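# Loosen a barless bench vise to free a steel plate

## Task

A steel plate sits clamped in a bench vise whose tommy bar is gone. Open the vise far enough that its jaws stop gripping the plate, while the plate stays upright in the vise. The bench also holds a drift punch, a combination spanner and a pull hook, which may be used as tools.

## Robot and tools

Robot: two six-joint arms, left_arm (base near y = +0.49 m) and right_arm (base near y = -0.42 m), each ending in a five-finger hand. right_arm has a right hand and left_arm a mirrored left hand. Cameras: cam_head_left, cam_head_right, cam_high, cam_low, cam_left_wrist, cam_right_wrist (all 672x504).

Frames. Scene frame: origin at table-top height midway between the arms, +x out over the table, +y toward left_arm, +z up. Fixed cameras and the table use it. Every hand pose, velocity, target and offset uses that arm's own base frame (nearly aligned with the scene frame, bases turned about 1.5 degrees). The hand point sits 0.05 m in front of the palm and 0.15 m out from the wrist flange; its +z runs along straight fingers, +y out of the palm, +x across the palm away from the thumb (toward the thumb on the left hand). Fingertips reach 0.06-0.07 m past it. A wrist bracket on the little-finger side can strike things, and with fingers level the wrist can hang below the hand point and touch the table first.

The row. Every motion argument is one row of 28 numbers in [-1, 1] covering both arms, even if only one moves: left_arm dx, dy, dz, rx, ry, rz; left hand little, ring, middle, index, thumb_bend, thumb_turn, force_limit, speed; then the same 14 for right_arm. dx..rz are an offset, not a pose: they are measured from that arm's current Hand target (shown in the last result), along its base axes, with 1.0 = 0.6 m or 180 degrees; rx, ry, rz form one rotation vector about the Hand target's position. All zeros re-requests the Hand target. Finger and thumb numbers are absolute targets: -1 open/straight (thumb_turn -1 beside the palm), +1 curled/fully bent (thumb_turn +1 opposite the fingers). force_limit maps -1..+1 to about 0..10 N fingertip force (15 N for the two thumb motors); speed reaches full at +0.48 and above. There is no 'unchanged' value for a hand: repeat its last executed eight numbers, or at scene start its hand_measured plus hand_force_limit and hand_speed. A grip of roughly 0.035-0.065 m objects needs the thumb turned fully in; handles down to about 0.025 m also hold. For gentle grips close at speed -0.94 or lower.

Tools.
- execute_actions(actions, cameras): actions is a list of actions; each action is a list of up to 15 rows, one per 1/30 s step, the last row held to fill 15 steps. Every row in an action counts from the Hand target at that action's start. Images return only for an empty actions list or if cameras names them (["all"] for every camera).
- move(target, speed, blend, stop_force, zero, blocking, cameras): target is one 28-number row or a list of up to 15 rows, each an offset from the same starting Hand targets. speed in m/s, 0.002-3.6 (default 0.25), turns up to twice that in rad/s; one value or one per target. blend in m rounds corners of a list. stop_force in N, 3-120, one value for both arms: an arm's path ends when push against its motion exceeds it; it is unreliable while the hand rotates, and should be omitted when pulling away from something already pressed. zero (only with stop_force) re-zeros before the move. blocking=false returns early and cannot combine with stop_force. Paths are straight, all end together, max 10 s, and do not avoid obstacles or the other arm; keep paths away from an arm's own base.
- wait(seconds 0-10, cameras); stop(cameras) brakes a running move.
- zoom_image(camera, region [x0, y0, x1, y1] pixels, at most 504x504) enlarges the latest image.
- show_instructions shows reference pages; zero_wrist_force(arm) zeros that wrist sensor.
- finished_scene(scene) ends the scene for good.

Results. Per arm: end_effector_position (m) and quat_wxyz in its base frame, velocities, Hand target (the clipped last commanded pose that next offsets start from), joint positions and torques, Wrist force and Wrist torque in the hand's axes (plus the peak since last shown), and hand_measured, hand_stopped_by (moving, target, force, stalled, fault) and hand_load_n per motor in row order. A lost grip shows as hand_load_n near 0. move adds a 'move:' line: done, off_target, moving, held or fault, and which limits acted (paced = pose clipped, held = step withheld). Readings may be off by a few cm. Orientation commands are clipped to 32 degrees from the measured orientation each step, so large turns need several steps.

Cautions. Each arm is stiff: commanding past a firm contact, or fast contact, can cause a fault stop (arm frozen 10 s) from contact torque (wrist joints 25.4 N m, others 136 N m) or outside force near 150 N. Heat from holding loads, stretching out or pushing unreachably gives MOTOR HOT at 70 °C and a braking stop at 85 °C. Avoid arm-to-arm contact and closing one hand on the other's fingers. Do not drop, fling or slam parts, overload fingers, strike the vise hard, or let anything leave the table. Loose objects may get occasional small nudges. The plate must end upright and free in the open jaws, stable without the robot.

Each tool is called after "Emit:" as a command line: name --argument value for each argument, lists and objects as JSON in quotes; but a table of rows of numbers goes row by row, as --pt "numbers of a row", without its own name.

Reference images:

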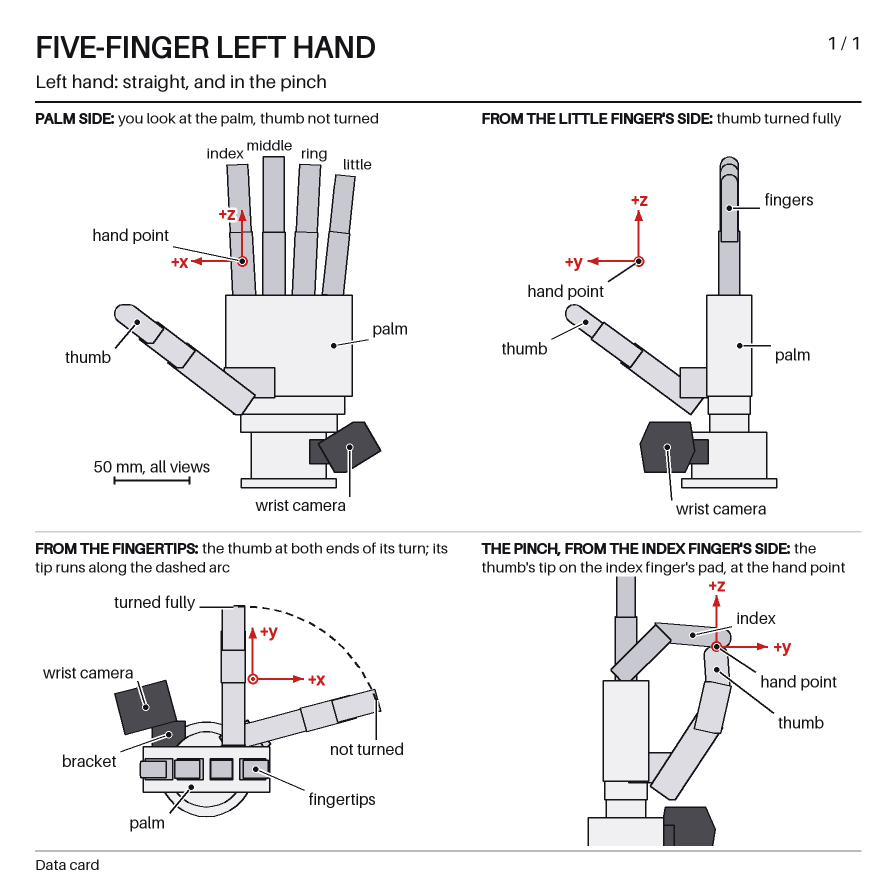

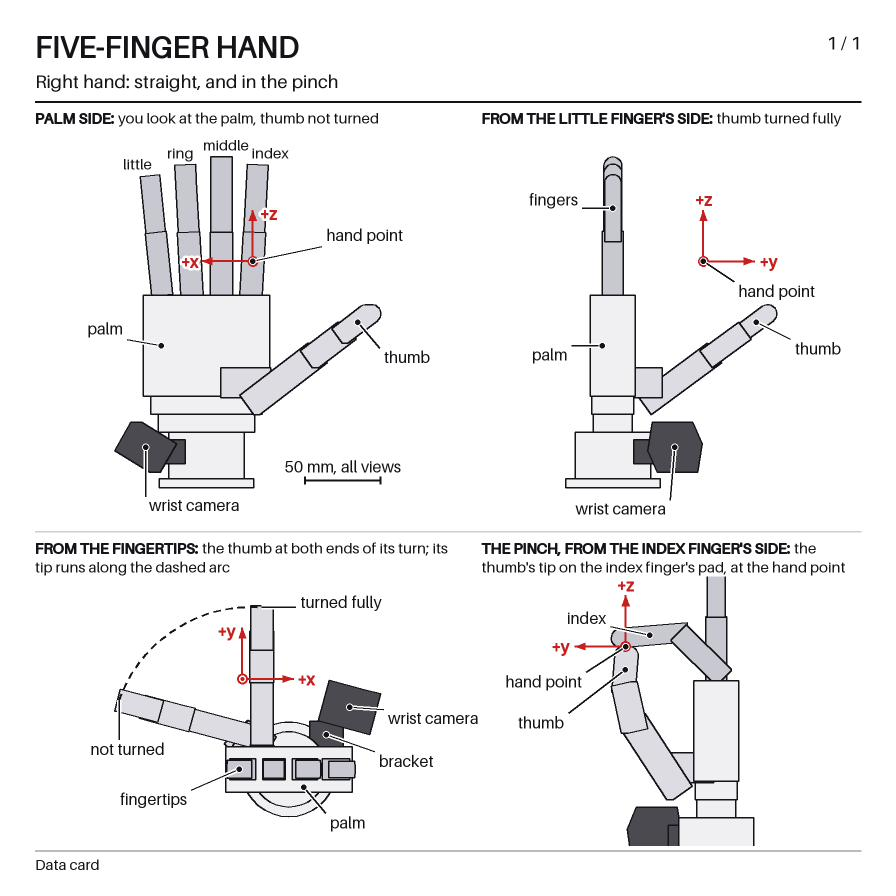

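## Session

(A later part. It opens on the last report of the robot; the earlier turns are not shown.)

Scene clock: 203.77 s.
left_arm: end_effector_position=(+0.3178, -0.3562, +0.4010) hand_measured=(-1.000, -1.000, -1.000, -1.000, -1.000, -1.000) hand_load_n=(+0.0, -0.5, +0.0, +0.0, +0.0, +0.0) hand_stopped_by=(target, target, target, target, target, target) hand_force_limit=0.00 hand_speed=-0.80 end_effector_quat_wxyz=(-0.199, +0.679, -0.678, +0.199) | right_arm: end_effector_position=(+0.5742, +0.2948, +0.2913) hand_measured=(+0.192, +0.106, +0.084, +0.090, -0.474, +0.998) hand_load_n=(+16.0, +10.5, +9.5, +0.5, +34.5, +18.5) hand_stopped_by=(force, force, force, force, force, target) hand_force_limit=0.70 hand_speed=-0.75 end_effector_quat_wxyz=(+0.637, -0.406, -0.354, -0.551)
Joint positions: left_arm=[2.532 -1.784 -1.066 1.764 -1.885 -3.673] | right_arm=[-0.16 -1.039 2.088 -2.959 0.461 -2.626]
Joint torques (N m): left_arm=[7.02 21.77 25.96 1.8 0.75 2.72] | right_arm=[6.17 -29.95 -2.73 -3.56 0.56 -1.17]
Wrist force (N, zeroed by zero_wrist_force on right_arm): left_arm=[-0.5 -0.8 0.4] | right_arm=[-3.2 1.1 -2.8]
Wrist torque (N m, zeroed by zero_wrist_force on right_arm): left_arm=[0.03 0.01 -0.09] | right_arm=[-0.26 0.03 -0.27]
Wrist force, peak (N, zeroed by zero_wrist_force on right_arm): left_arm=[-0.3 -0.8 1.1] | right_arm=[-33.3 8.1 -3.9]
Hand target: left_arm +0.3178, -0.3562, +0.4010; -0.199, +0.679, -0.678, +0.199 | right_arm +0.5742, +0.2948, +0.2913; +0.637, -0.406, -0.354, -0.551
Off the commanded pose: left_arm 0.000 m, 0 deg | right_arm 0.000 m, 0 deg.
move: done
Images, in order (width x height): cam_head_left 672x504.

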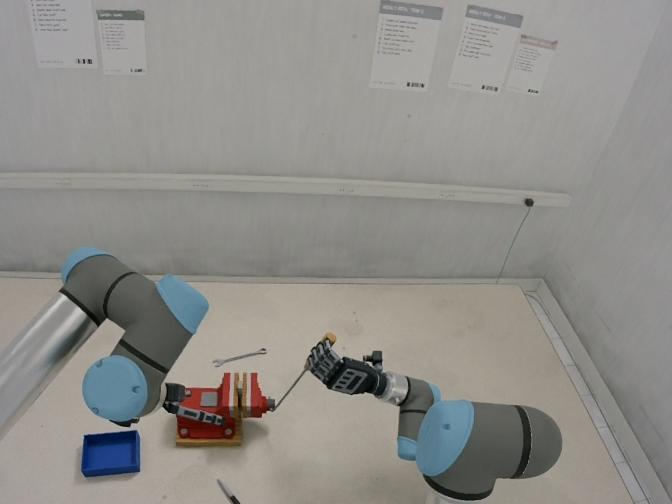

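Emit:
move --pt "0 0 0 0 0 0 -1 -1 -1 -1 -1 -1 0 -0.8 -0.0333 -0.0009 0.0025 0 0 0 0.6 0.6 0.6 0.6 0.0 1 0.7 -0.75" --speed 0.04 --stop_force 8 --cameras '["cam_head_left","cam_low"]'

Emit:
zoom_image --camera "cam_head_left" --region '[220, 350, 320, 440]'

Emit:
zoom_image --camera "cam_low" --region '[330, 190, 430, 260]'

Scene clock: 205.87 s.
left_arm: end_effector_position=(+0.3178, -0.3562, +0.4010) hand_measured=(-1.000, -1.000, -1.000, -1.000, -1.000, -1.000) hand_load_n=(+0.0, +0.0, +0.0, +0.0, +0.0, +0.0) hand_stopped_by=(target, target, target, target, target, target) hand_force_limit=0.00 hand_speed=-0.80 end_effector_quat_wxyz=(-0.199, +0.679, -0.678, +0.199) | right_arm: end_effector_position=(+0.5542, +0.2943, +0.2928) hand_measured=(+0.192, +0.106, +0.084, +0.090, -0.474, +0.998) hand_load_n=(+16.5, +10.5, +9.5, +1.0, +34.0, +18.5) hand_stopped_by=(force, force, force, force, force, target) hand_force_limit=0.70 hand_speed=-0.75 end_effector_quat_wxyz=(+0.637, -0.406, -0.354, -0.551)
Joint positions: left_arm=[2.532 -1.784 -1.066 1.764 -1.885 -3.673] | right_arm=[-0.168 -1.066 2.145 -3.003 0.464 -2.609]
Joint torques (N m): left_arm=[7.23 21.48 25.72 1.72 0.73 2.64] | right_arm=[4.11 -27.2 -24.05 -0.46 0.72 -2.05]
Wrist force (N, zeroed by zero_wrist_force on right_arm): left_arm=[-0.3 -0.8 0.5] | right_arm=[-2.9 0.0 -3.2]
Wrist torque (N m, zeroed by zero_wrist_force on right_arm): left_arm=[0.03 -0.01 -0.08] | right_arm=[-0.42 -0.02 -0.33]
Wrist force, peak (N, zeroed by zero_wrist_force on right_arm): left_arm=[-0.2 -1.0 0.9] | right_arm=[-3.9 0.4 -3.6]
Hand target: left_arm +0.3178, -0.3562, +0.4010; -0.199, +0.679, -0.678, +0.199 | right_arm +0.5542, +0.2943, +0.2928; +0.637, -0.406, -0.354, -0.551
Off the commanded pose: left_arm 0.000 m, 0 deg | right_arm 0.000 m, 0 deg.
move: done
Images, in order (width x height): cam_head_left 672x504, cam_low 672x504.

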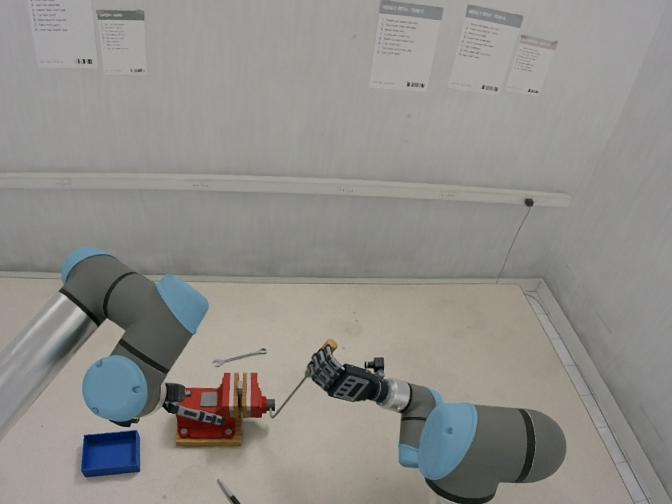

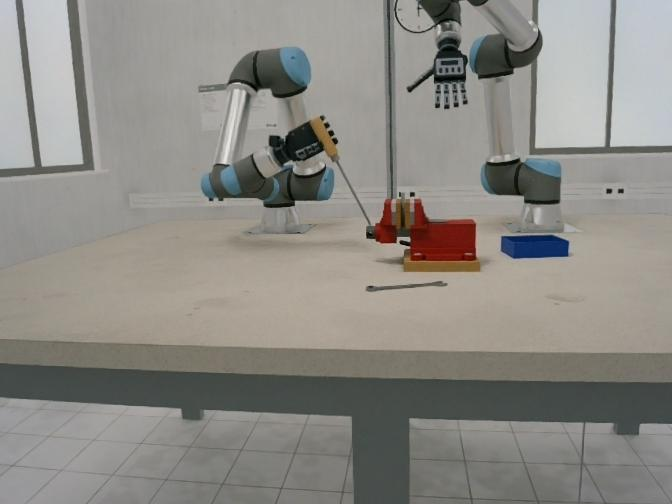

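Scaled by 5.040 from the camera's 672x504 image, which has a finer 960x720 frame.

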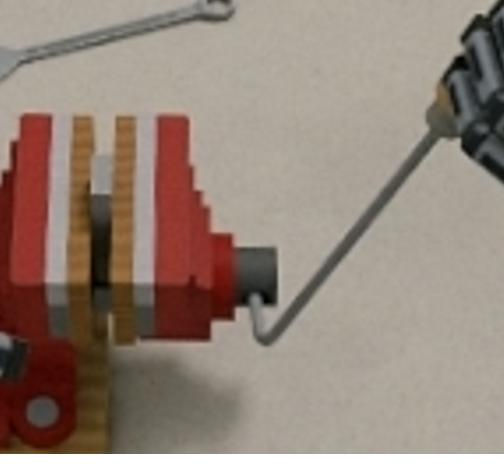

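Scaled by 5.040 from the camera's 672x504 image, which has a finer 960x720 frame.

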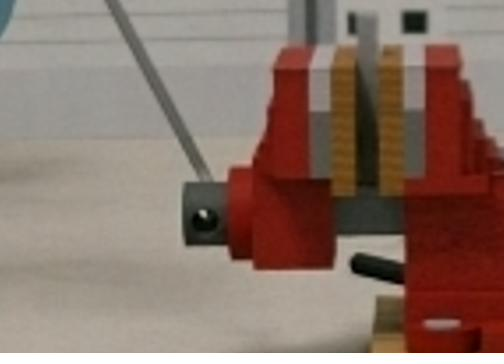

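Emit:
move --pt "0 0 0 0 0 0 -1 -1 -1 -1 -1 -1 0 -0.8 -0.08 -0.0022 0.006 0 0 0 0.6 0.6 0.6 0.6 0.0 1 0.7 -0.75" --speed 0.06 --stop_force 8 --cameras '["cam_head_left","cam_low","cam_high"]'

Emit:
zoom_image --camera "cam_head_left" --region '[220, 350, 320, 440]'

Emit:
zoom_image --camera "cam_high" --region '[290, 220, 430, 330]'

Scene clock: 208.37 s.
left_arm: end_effector_position=(+0.3178, -0.3562, +0.4010) hand_measured=(-1.000, -1.000, -1.000, -1.000, -1.000, -1.000) hand_load_n=(+0.0, +0.0, +0.0, +0.0, +0.0, +0.0) hand_stopped_by=(target, target, target, target, target, target) hand_force_limit=0.00 hand_speed=-0.80 end_effector_quat_wxyz=(-0.199, +0.679, -0.678, +0.199) | right_arm: end_effector_position=(+0.5062, +0.2930, +0.2964) hand_measured=(+0.192, +0.106, +0.084, +0.090, -0.474, +0.998) hand_load_n=(+7.0, +6.5, +10.5, +7.5, +30.5, +18.0) hand_stopped_by=(force, force, force, force, force, target) hand_force_limit=0.70 hand_speed=-0.75 end_effector_quat_wxyz=(+0.637, -0.406, -0.354, -0.551)
Joint positions: left_arm=[2.532 -1.784 -1.066 1.764 -1.885 -3.673] | right_arm=[-0.189 -1.128 2.278 -3.113 0.471 -2.565]
Joint torques (N m): left_arm=[6.73 21.7 25.94 1.53 0.82 2.7] | right_arm=[6.47 -22.94 -22.19 -1.62 -0.25 -2.31]
Wrist force (N, zeroed by zero_wrist_force on right_arm): left_arm=[-0.2 -0.8 0.3] | right_arm=[-2.7 -0.8 -0.9]
Wrist torque (N m, zeroed by zero_wrist_force on right_arm): left_arm=[0.05 -0.04 -0.08] | right_arm=[-0.31 0.43 -0.17]
Wrist force, peak (N, zeroed by zero_wrist_force on right_arm): left_arm=[-0.4 -1.2 0.7] | right_arm=[-3.3 -0.1 -3.5]
Hand target: left_arm +0.3178, -0.3562, +0.4010; -0.199, +0.679, -0.678, +0.199 | right_arm +0.5062, +0.2930, +0.2964; +0.637, -0.406, -0.354, -0.551
Off the commanded pose: left_arm 0.000 m, 0 deg | right_arm 0.000 m, 0 deg.
move: done
Images, in order (width x height): cam_head_left 672x504, cam_high 672x504, cam_low 672x504.

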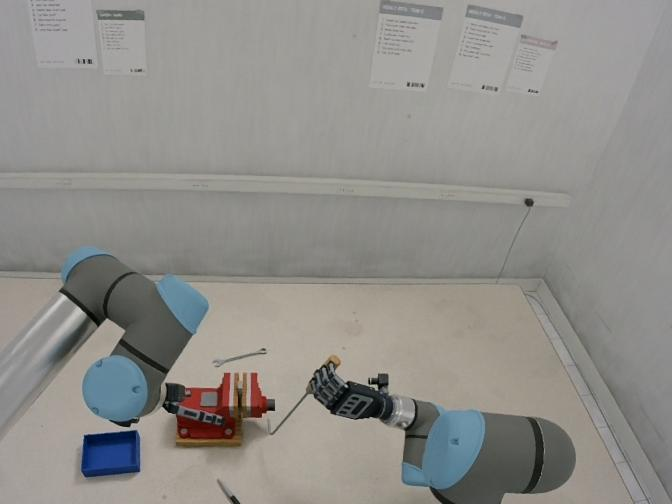

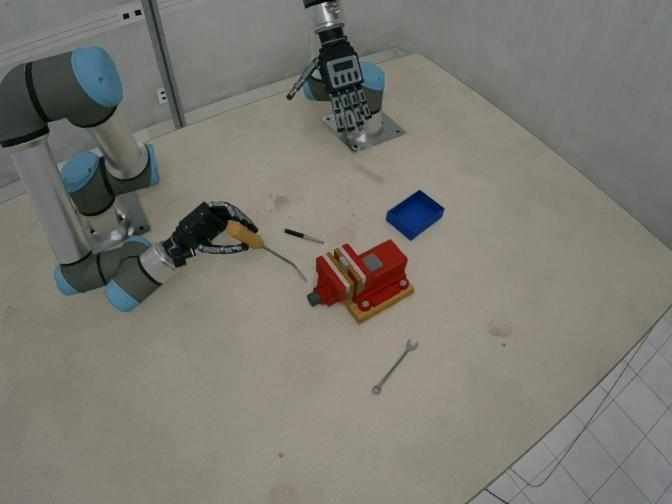

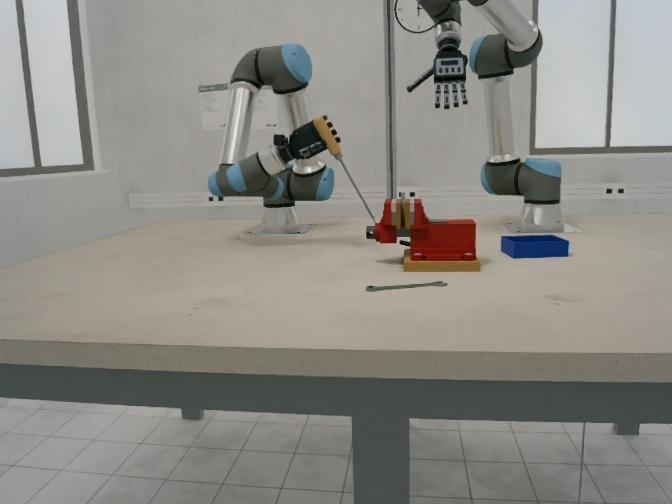

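Scaled by 5.040 from the camera's 672x504 image, which has a finer 960x720 frame.

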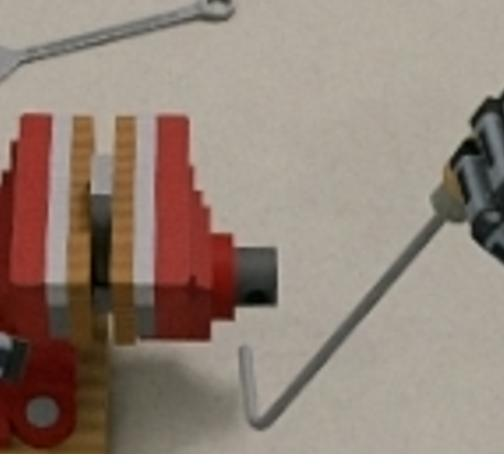

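Scaled by 3.600 from the camera's 672x504 image, which has a finer 960x720 frame.

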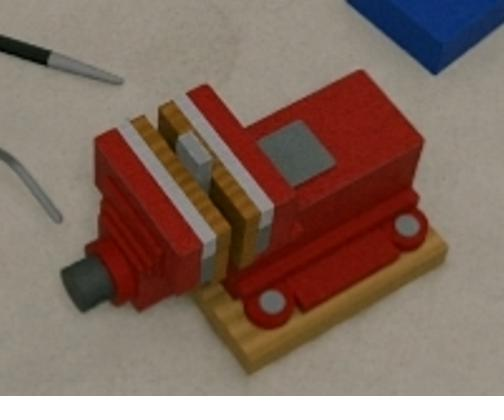

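Emit:
move --pt "0 0 0 0 0 0 -1 -1 -1 -1 -1 -1 0 -0.8 -0.1032 -0.1273 0.05 -0.2356 -0.0219 0.012 0.6 0.6 0.6 0.6 0.0 1 0.7 -0.75" --pt "0 0 0 0 0 0 -1 -1 -1 -1 -1 -1 0 -0.8 -0.167 -0.2292 -0.1 -0.589 -0.0548 0.030 0.6 0.6 0.6 0.6 0.0 1 0.7 -0.75" --speed 0.25 --blend 0.03 --cameras '["cam_head_left","cam_low","cam_high","cam_right_wrist"]'

Scene clock: 216.00 s.
left_arm: end_effector_position=(+0.3178, -0.3562, +0.4010) hand_measured=(-1.000, -1.000, -1.000, -1.000, -1.000, -1.000) hand_load_n=(+0.0, +0.0, +0.0, +0.0, +0.0, +0.0) hand_stopped_by=(target, target, target, target, target, target) hand_force_limit=0.00 hand_speed=-0.80 end_effector_quat_wxyz=(-0.199, +0.679, -0.678, +0.199) | right_arm: end_effector_position=(+0.4059, +0.1555, +0.2363) hand_measured=(+0.194, +0.106, +0.084, +0.090, -0.474, +0.998) hand_load_n=(+5.5, +5.5, +12.0, +10.0, +29.5, +19.0) hand_stopped_by=(force, force, force, force, force, target) hand_force_limit=0.70 hand_speed=-0.75 end_effector_quat_wxyz=(-0.053, +0.696, +0.715, +0.051)
Joint positions: left_arm=[2.532 -1.784 -1.066 1.764 -1.885 -3.673] | right_arm=[0.04 -1.404 1.644 -4.953 1.423 0.014]
Joint torques (N m): left_arm=[6.18 21.24 25.72 1.35 0.8 2.66] | right_arm=[0.48 -32.27 -27.89 3.55 1.35 -1.13]
Wrist force (N, zeroed by zero_wrist_force on right_arm): left_arm=[-0.2 -0.8 0.5] | right_arm=[-0.3 -0.8 3.5]
Wrist torque (N m, zeroed by zero_wrist_force on right_arm): left_arm=[0.03 -0.03 -0.08] | right_arm=[-0.27 -0.16 -0.10]
Wrist force, peak (N, zeroed by zero_wrist_force on right_arm): left_arm=[-0.3 -1.2 0.7] | right_arm=[-0.2 -0.8 3.8]
Hand target: left_arm +0.3178, -0.3562, +0.4010; -0.199, +0.679, -0.678, +0.199 | right_arm +0.4060, +0.1554, +0.2364; -0.053, +0.696, +0.715, +0.051
Off the commanded pose: left_arm 0.000 m, 0 deg | right_arm 0.000 m, 0 deg.
move: done
Images, in order (width x height): cam_head_left 672x504, cam_high 672x504, cam_low 672x504, cam_right_wrist 672x504.

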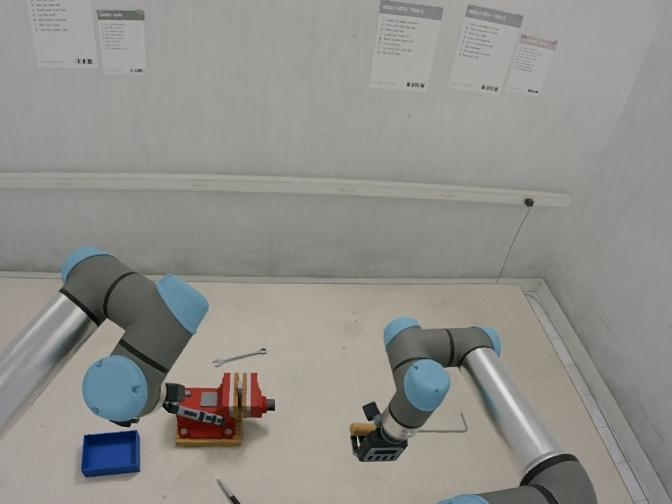

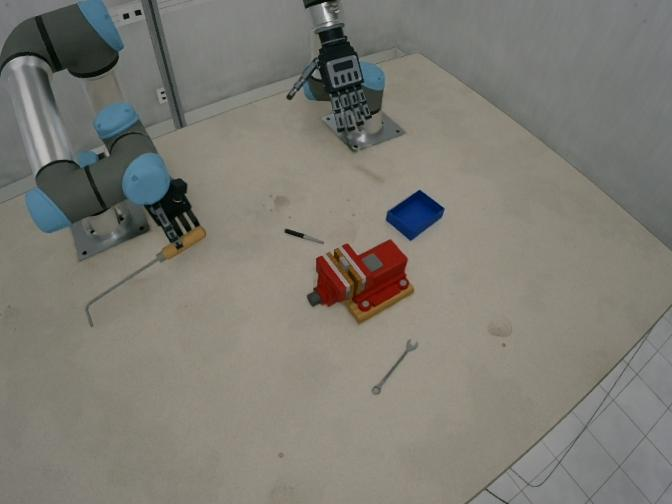

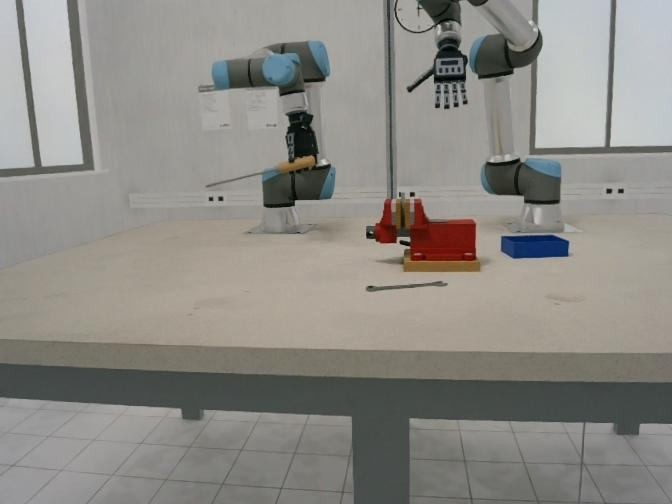

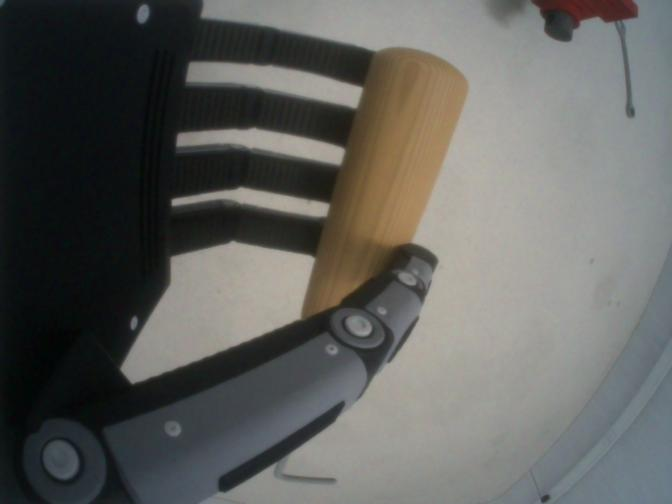

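Emit:
move --pt "0 0 0 0 0 0 -1 -1 -1 -1 -1 -1 0 -0.8 0 0 -0.305 0 0 0 0.6 0.6 0.6 0.6 0.0 1 0.7 -0.75" --speed 0.15

Emit:
move --pt "0 0 0 0 0 0 -1 -1 -1 -1 -1 -1 0 -0.8 0 0 -0.04 0 0 0 0.6 0.6 0.6 0.6 0.0 1 0.7 -0.75" --speed 0.02 --stop_force 4 --cameras '["cam_low","cam_high","cam_right_wrist"]'

Emit:
zoom_image --camera "cam_low" --region '[180, 180, 340, 300]'

Scene clock: 219.60 s.
left_arm: end_effector_position=(+0.3178, -0.3562, +0.4010) hand_measured=(-1.000, -1.000, -1.000, -1.000, -1.000, -1.000) hand_load_n=(+0.0, +0.0, +0.0, +0.0, +0.0, +0.0) hand_stopped_by=(target, target, target, target, target, target) hand_force_limit=0.00 hand_speed=-0.80 end_effector_quat_wxyz=(-0.199, +0.679, -0.678, +0.199) | right_arm: end_effector_position=(+0.4059, +0.1554, +0.0535) hand_measured=(+0.194, +0.106, +0.084, +0.090, -0.474, +0.998) hand_load_n=(+5.5, +5.5, +11.5, +10.0, +29.5, +19.0) hand_stopped_by=(force, force, force, force, force, target) hand_force_limit=0.70 hand_speed=-0.75 end_effector_quat_wxyz=(-0.053, +0.696, +0.715, +0.051)
Joint positions: left_arm=[2.532 -1.784 -1.066 1.764 -1.885 -3.673] | right_arm=[0.04 -1.204 1.908 -5.417 1.423 0.014]
Joint torques (N m): left_arm=[7.34 21.7 25.89 1.28 0.7 2.74] | right_arm=[1.52 -25.18 -22.62 0.78 -1.62 1.87]
Wrist force (N, zeroed by zero_wrist_force on right_arm): left_arm=[-0.2 -0.8 0.5] | right_arm=[-0.3 -0.5 3.4]
Wrist torque (N m, zeroed by zero_wrist_force on right_arm): left_arm=[0.02 -0.03 -0.07] | right_arm=[-0.23 -0.15 -0.10]
Wrist force, peak (N, zeroed by zero_wrist_force on right_arm): left_arm=[-0.2 -1.2 0.6] | right_arm=[-0.6 -0.7 5.0]
Hand target: left_arm +0.3178, -0.3562, +0.4010; -0.199, +0.679, -0.678, +0.199 | right_arm +0.4060, +0.1554, +0.0534; -0.053, +0.696, +0.715, +0.051
Off the commanded pose: left_arm 0.000 m, 0 deg | right_arm 0.000 m, 0 deg.
move: done

Scene clock: 221.50 s.
left_arm: end_effector_position=(+0.3178, -0.3562, +0.4010) hand_measured=(-1.000, -1.000, -1.000, -1.000, -1.000, -1.000) hand_load_n=(+0.0, +0.0, +0.0, +0.0, -0.5, -0.5) hand_stopped_by=(target, target, target, target, target, target) hand_force_limit=0.00 hand_speed=-0.80 end_effector_quat_wxyz=(-0.199, +0.679, -0.678, +0.199) | right_arm: end_effector_position=(+0.4060, +0.1554, +0.0358) hand_measured=(+0.192, +0.106, +0.084, +0.090, -0.474, +0.998) hand_load_n=(+18.5, +12.5, +9.0, +0.5, +33.0, +12.0) hand_stopped_by=(force, force, force, force, force, target) hand_force_limit=0.70 hand_speed=-0.75 end_effector_quat_wxyz=(-0.053, +0.696, +0.715, +0.051)
Joint positions: left_arm=[2.532 -1.784 -1.066 1.764 -1.885 -3.673] | right_arm=[0.04 -1.175 1.923 -5.462 1.423 0.014]
Joint torques (N m): left_arm=[6.47 21.76 25.51 1.2 0.7 2.76] | right_arm=[3.24 -28.88 -22.74 0.68 -1.32 2.09]
Wrist force (N, zeroed by zero_wrist_force on right_arm): left_arm=[-0.1 -1.1 0.8] | right_arm=[-0.2 0.8 -0.4]
Wrist torque (N m, zeroed by zero_wrist_force on right_arm): left_arm=[-0.04 -0.03 -0.06] | right_arm=[-0.42 -1.05 -0.30]
Wrist force, peak (N, zeroed by zero_wrist_force on right_arm): left_arm=[-0.5 -0.9 0.9] | right_arm=[-0.3 -0.8 3.7]
Hand target: left_arm +0.3178, -0.3562, +0.4010; -0.199, +0.679, -0.678, +0.199 | right_arm +0.4060, +0.1554, +0.0358; -0.053, +0.696, +0.715, +0.051 (not the last commanded pose)
Off the commanded pose: left_arm 0.000 m, 0 deg | right_arm 0.006 m, 0 deg.
move: contact (right_arm)
Images, in order (width x height): cam_high 672x504, cam_low 672x504, cam_right_wrist 672x504.

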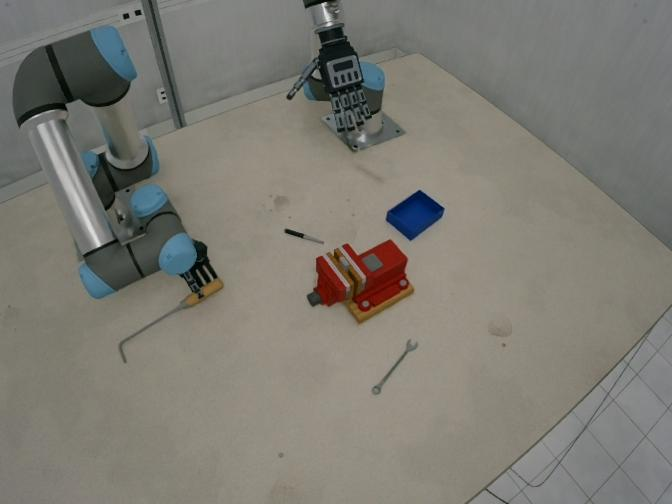

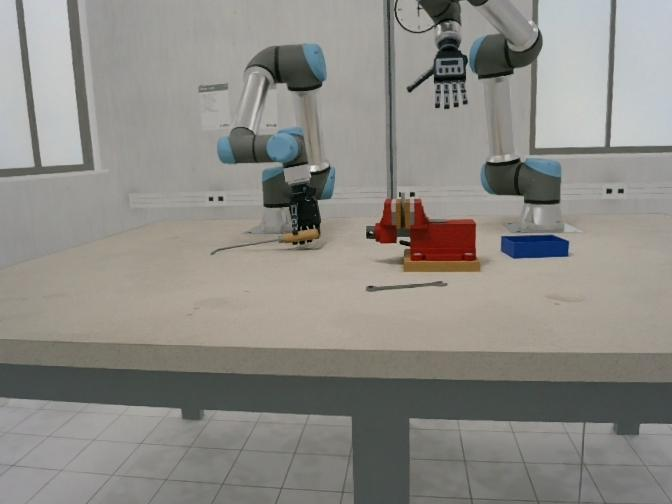

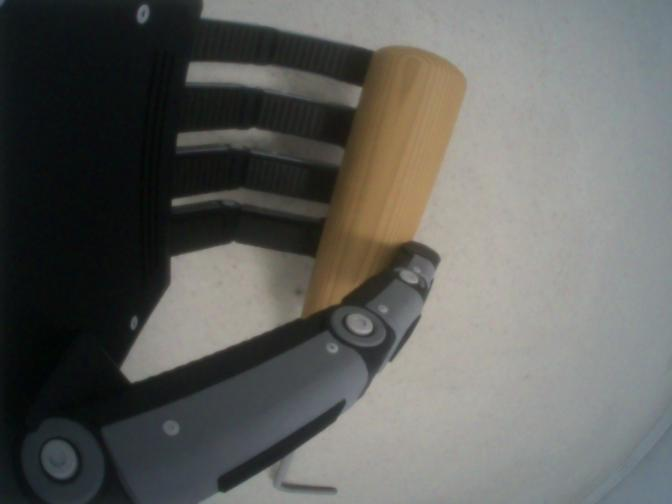

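Scaled by 3.150 from the camera's 672x504 image, which has a finer 960x720 frame.

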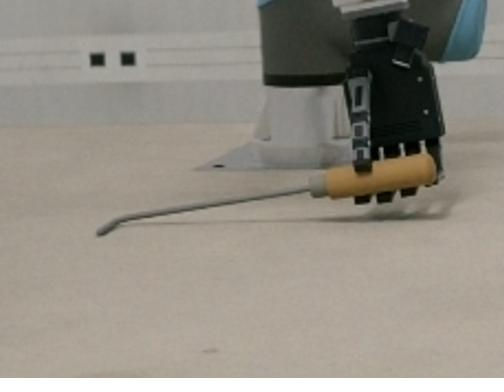

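Emit:
move --pt "0 0 0 0 0 0 -1 -1 -1 -1 -1 -1 0 -0.8 0 0 -0.003 0 0 0 0.12 0.06 0.04 0.05 -0.9 1 0.7 -0.8" --pt "0 0 0 0 0 0 -1 -1 -1 -1 -1 -1 0 -0.8 0 0 -0.003 0 0 0 -0.15 -0.15 -0.15 -0.15 -1 1 0.7 -0.8" --speed 0.02 --cameras '["cam_low","cam_right_wrist"]'

Emit:
zoom_image --camera "cam_low" --region '[180, 180, 340, 300]'

Scene clock: 225.00 s.
left_arm: end_effector_position=(+0.3178, -0.3562, +0.4010) hand_measured=(-1.000, -1.000, -1.000, -1.000, -1.000, -1.000) hand_load_n=(+0.0, +0.0, +0.0, +0.0, +0.0, -0.5) hand_stopped_by=(target, target, target, target, target, target) hand_force_limit=0.00 hand_speed=-0.80 end_effector_quat_wxyz=(-0.199, +0.679, -0.678, +0.199) | right_arm: end_effector_position=(+0.4060, +0.1554, +0.0340) hand_measured=(-0.150, -0.150, -0.148, -0.146, -1.000, +1.000) hand_load_n=(+0.0, +0.0, -5.0, -15.0, +0.0, +0.0) hand_stopped_by=(target, target, target, target, target, target) hand_force_limit=0.70 hand_speed=-0.80 end_effector_quat_wxyz=(-0.053, +0.696, +0.715, +0.051)
Joint positions: left_arm=[2.532 -1.784 -1.066 1.764 -1.885 -3.673] | right_arm=[0.04 -1.172 1.924 -5.466 1.423 0.014]
Joint torques (N m): left_arm=[6.96 21.62 25.68 1.15 0.55 2.73] | right_arm=[3.35 -22.04 -15.86 3.89 -1.28 2.15]
Wrist force (N, zeroed by zero_wrist_force on right_arm): left_arm=[-0.3 -0.9 0.7] | right_arm=[0.6 6.1 -10.6]
Wrist torque (N m, zeroed by zero_wrist_force on right_arm): left_arm=[0.01 0.00 -0.08] | right_arm=[-0.21 -0.24 -0.06]
Wrist force, peak (N, zeroed by zero_wrist_force on right_arm): left_arm=[-0.4 -1.1 0.6] | right_arm=[0.6 6.7 -11.3]
Hand target: left_arm +0.3178, -0.3562, +0.4010; -0.199, +0.679, -0.678, +0.199 | right_arm +0.4060, +0.1554, +0.0340; -0.053, +0.696, +0.715, +0.051
Off the commanded pose: left_arm 0.000 m, 0 deg | right_arm 0.000 m, 0 deg.
move: done
Images, in order (width x height): cam_low 672x504, cam_right_wrist 672x504.

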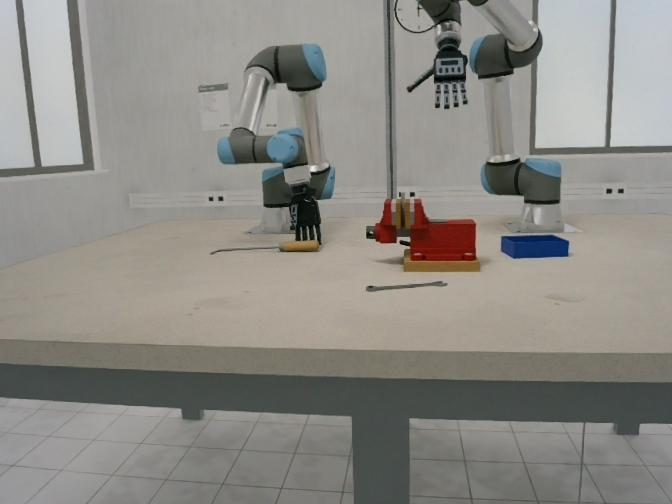

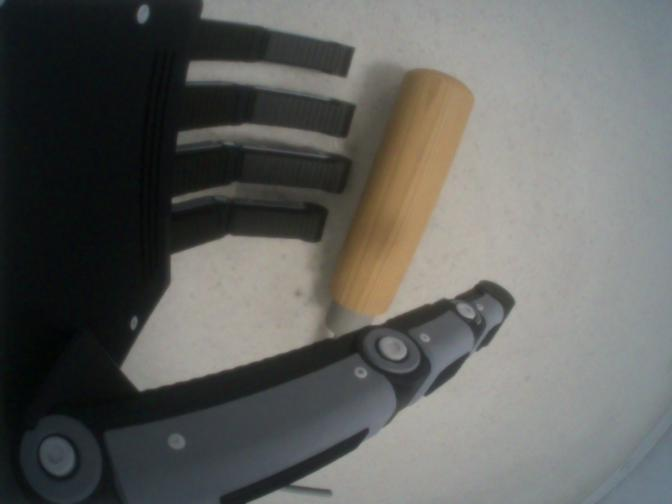

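Scaled by 3.150 from the camera's 672x504 image, which has a finer 960x720 frame.

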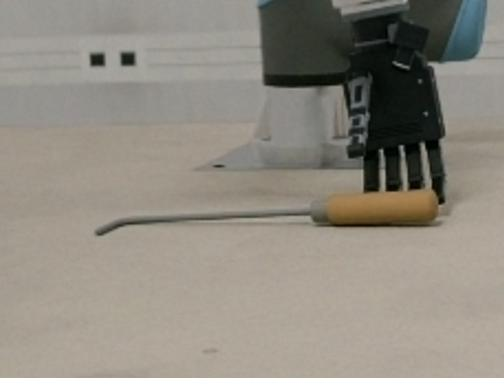

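Emit:
move --pt "0 0 0 0 0 0 -1 -1 -1 -1 -1 -1 0 -0.8 -0.02 0 0.02 0 0 0 -0.15 -0.15 -0.15 -0.15 -1 1 0.7 -0.8" --pt "0 0 0 0 0 0 -1 -1 -1 -1 -1 -1 0 -0.8 -0.05 0 0.25 0 0 0 -0.15 -0.15 -0.15 -0.15 -1 1 0.7 -0.8" --speed 0.12 --blend 0.005 --cameras '["all"]'

Emit:
zoom_image --camera "cam_low" --region '[350, 180, 490, 280]'

Emit:
zoom_image --camera "cam_high" --region '[290, 220, 430, 330]'

Scene clock: 227.30 s.
left_arm: end_effector_position=(+0.3178, -0.3562, +0.4010) hand_measured=(-1.000, -1.000, -1.000, -1.000, -1.000, -1.000) hand_load_n=(+0.0, +0.0, +0.0, +0.0, +0.0, +0.0) hand_stopped_by=(target, target, target, target, target, target) hand_force_limit=0.00 hand_speed=-0.80 end_effector_quat_wxyz=(-0.199, +0.679, -0.678, +0.199) | right_arm: end_effector_position=(+0.3761, +0.1555, +0.1840) hand_measured=(-0.150, -0.150, -0.148, -0.148, -1.000, +1.000) hand_load_n=(+0.0, +0.0, +0.0, +0.0, -0.5, +0.0) hand_stopped_by=(target, target, target, target, target, target) hand_force_limit=0.70 hand_speed=-0.80 end_effector_quat_wxyz=(-0.053, +0.696, +0.715, +0.052)
Joint positions: left_arm=[2.532 -1.784 -1.066 1.764 -1.885 -3.673] | right_arm=[0.044 -1.433 1.818 -5.1 1.423 0.018]
Joint torques (N m): left_arm=[6.38 21.26 24.6 1.16 0.64 2.64] | right_arm=[-0.89 -24 -8.74 3.5 -0.31 0.65]
Wrist force (N, zeroed by zero_wrist_force on right_arm): left_arm=[-0.3 -1.0 0.7] | right_arm=[-0.3 -0.5 2.1]
Wrist torque (N m, zeroed by zero_wrist_force on right_arm): left_arm=[-0.01 -0.01 -0.08] | right_arm=[-0.24 -0.21 -0.19]
Wrist force, peak (N, zeroed by zero_wrist_force on right_arm): left_arm=[-0.3 -1.1 0.7] | right_arm=[0.4 6.1 -10.7]
Hand target: left_arm +0.3178, -0.3562, +0.4010; -0.199, +0.679, -0.678, +0.199 | right_arm +0.3760, +0.1554, +0.1840; -0.053, +0.696, +0.715, +0.051
Off the commanded pose: left_arm 0.000 m, 0 deg | right_arm 0.000 m, 0 deg.
move: done

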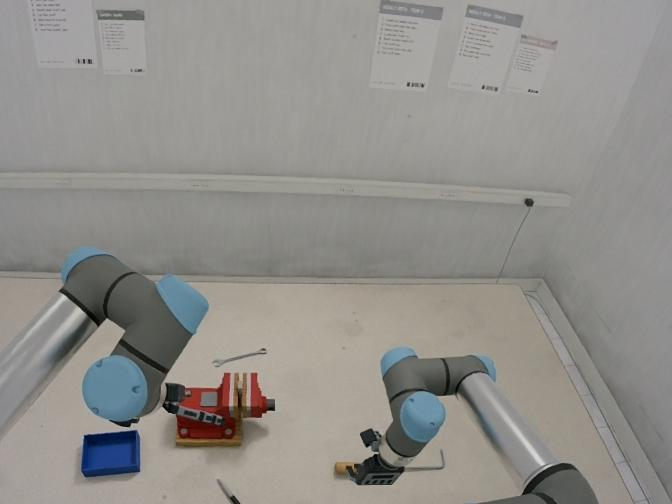

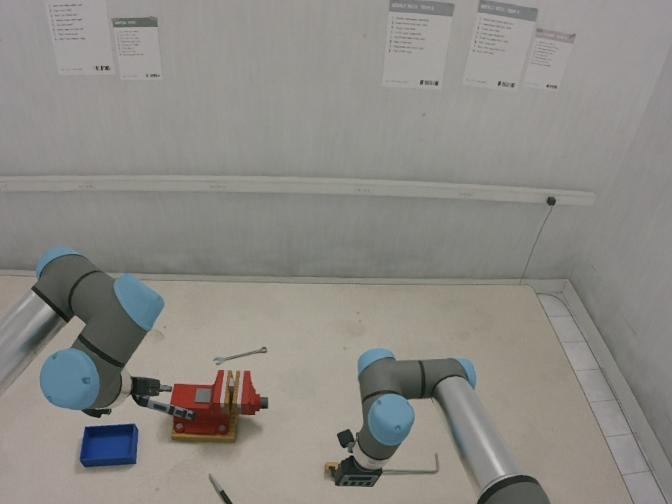

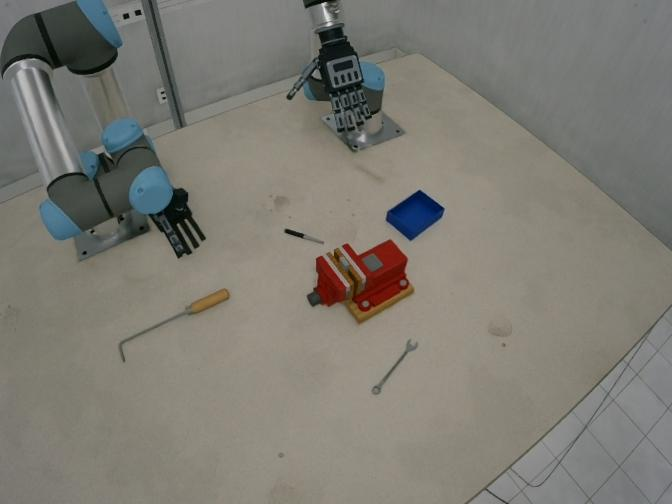

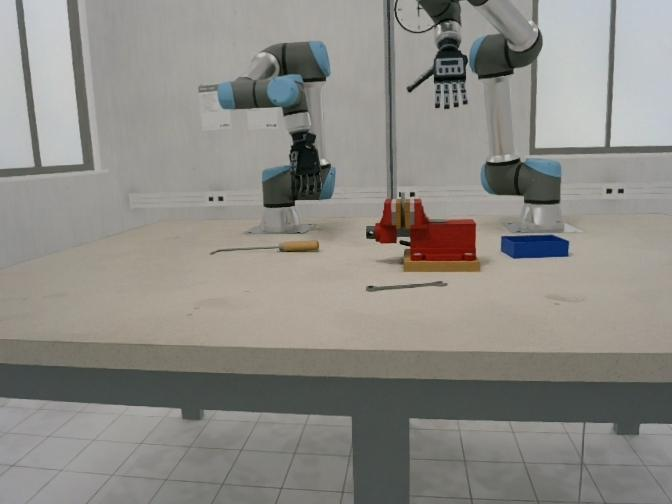

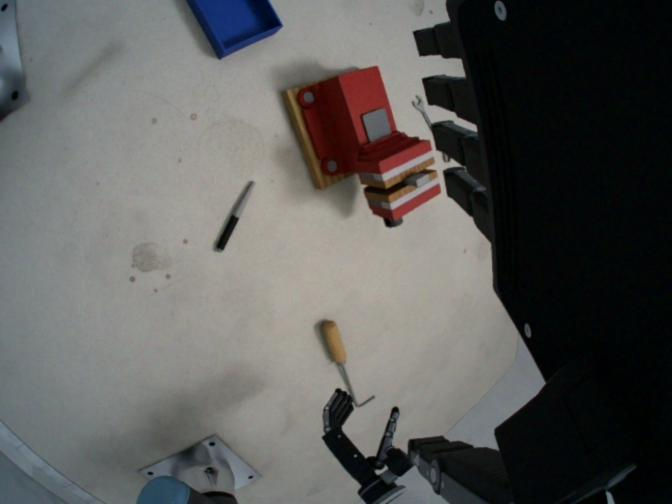

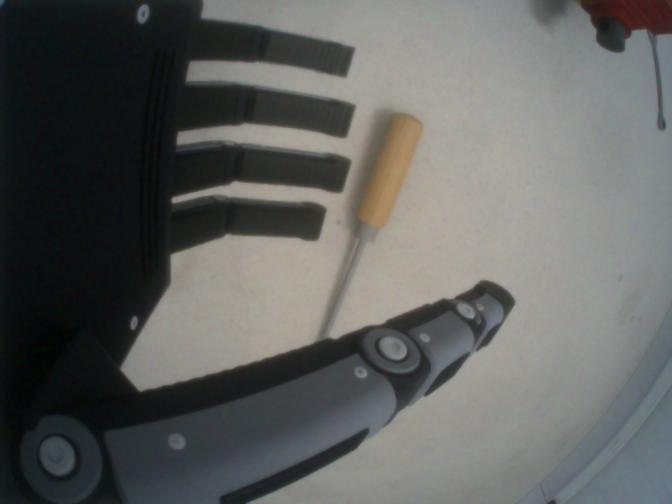

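Scaled by 3.600 from the camera's 672x504 image, which has a finer 960x720 frame.

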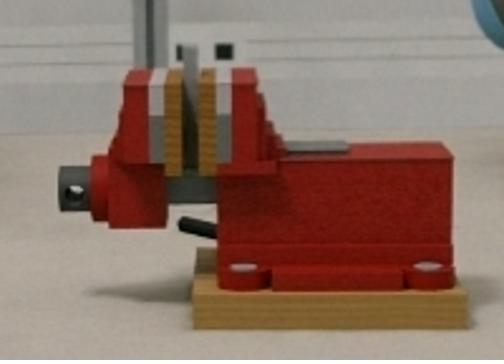

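Scaled by 3.600 from the camera's 672x504 image, which has a finer 960x720 frame.

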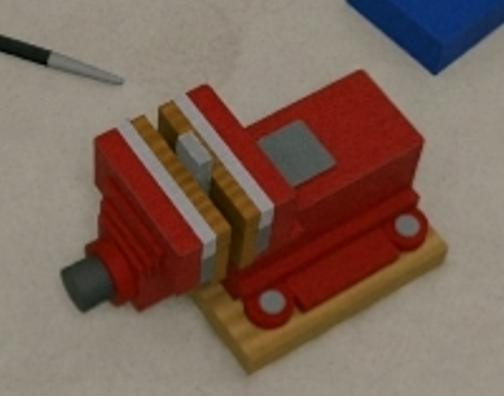

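Emit:
finished_scene --scene 2

The scene is finished: the task was done.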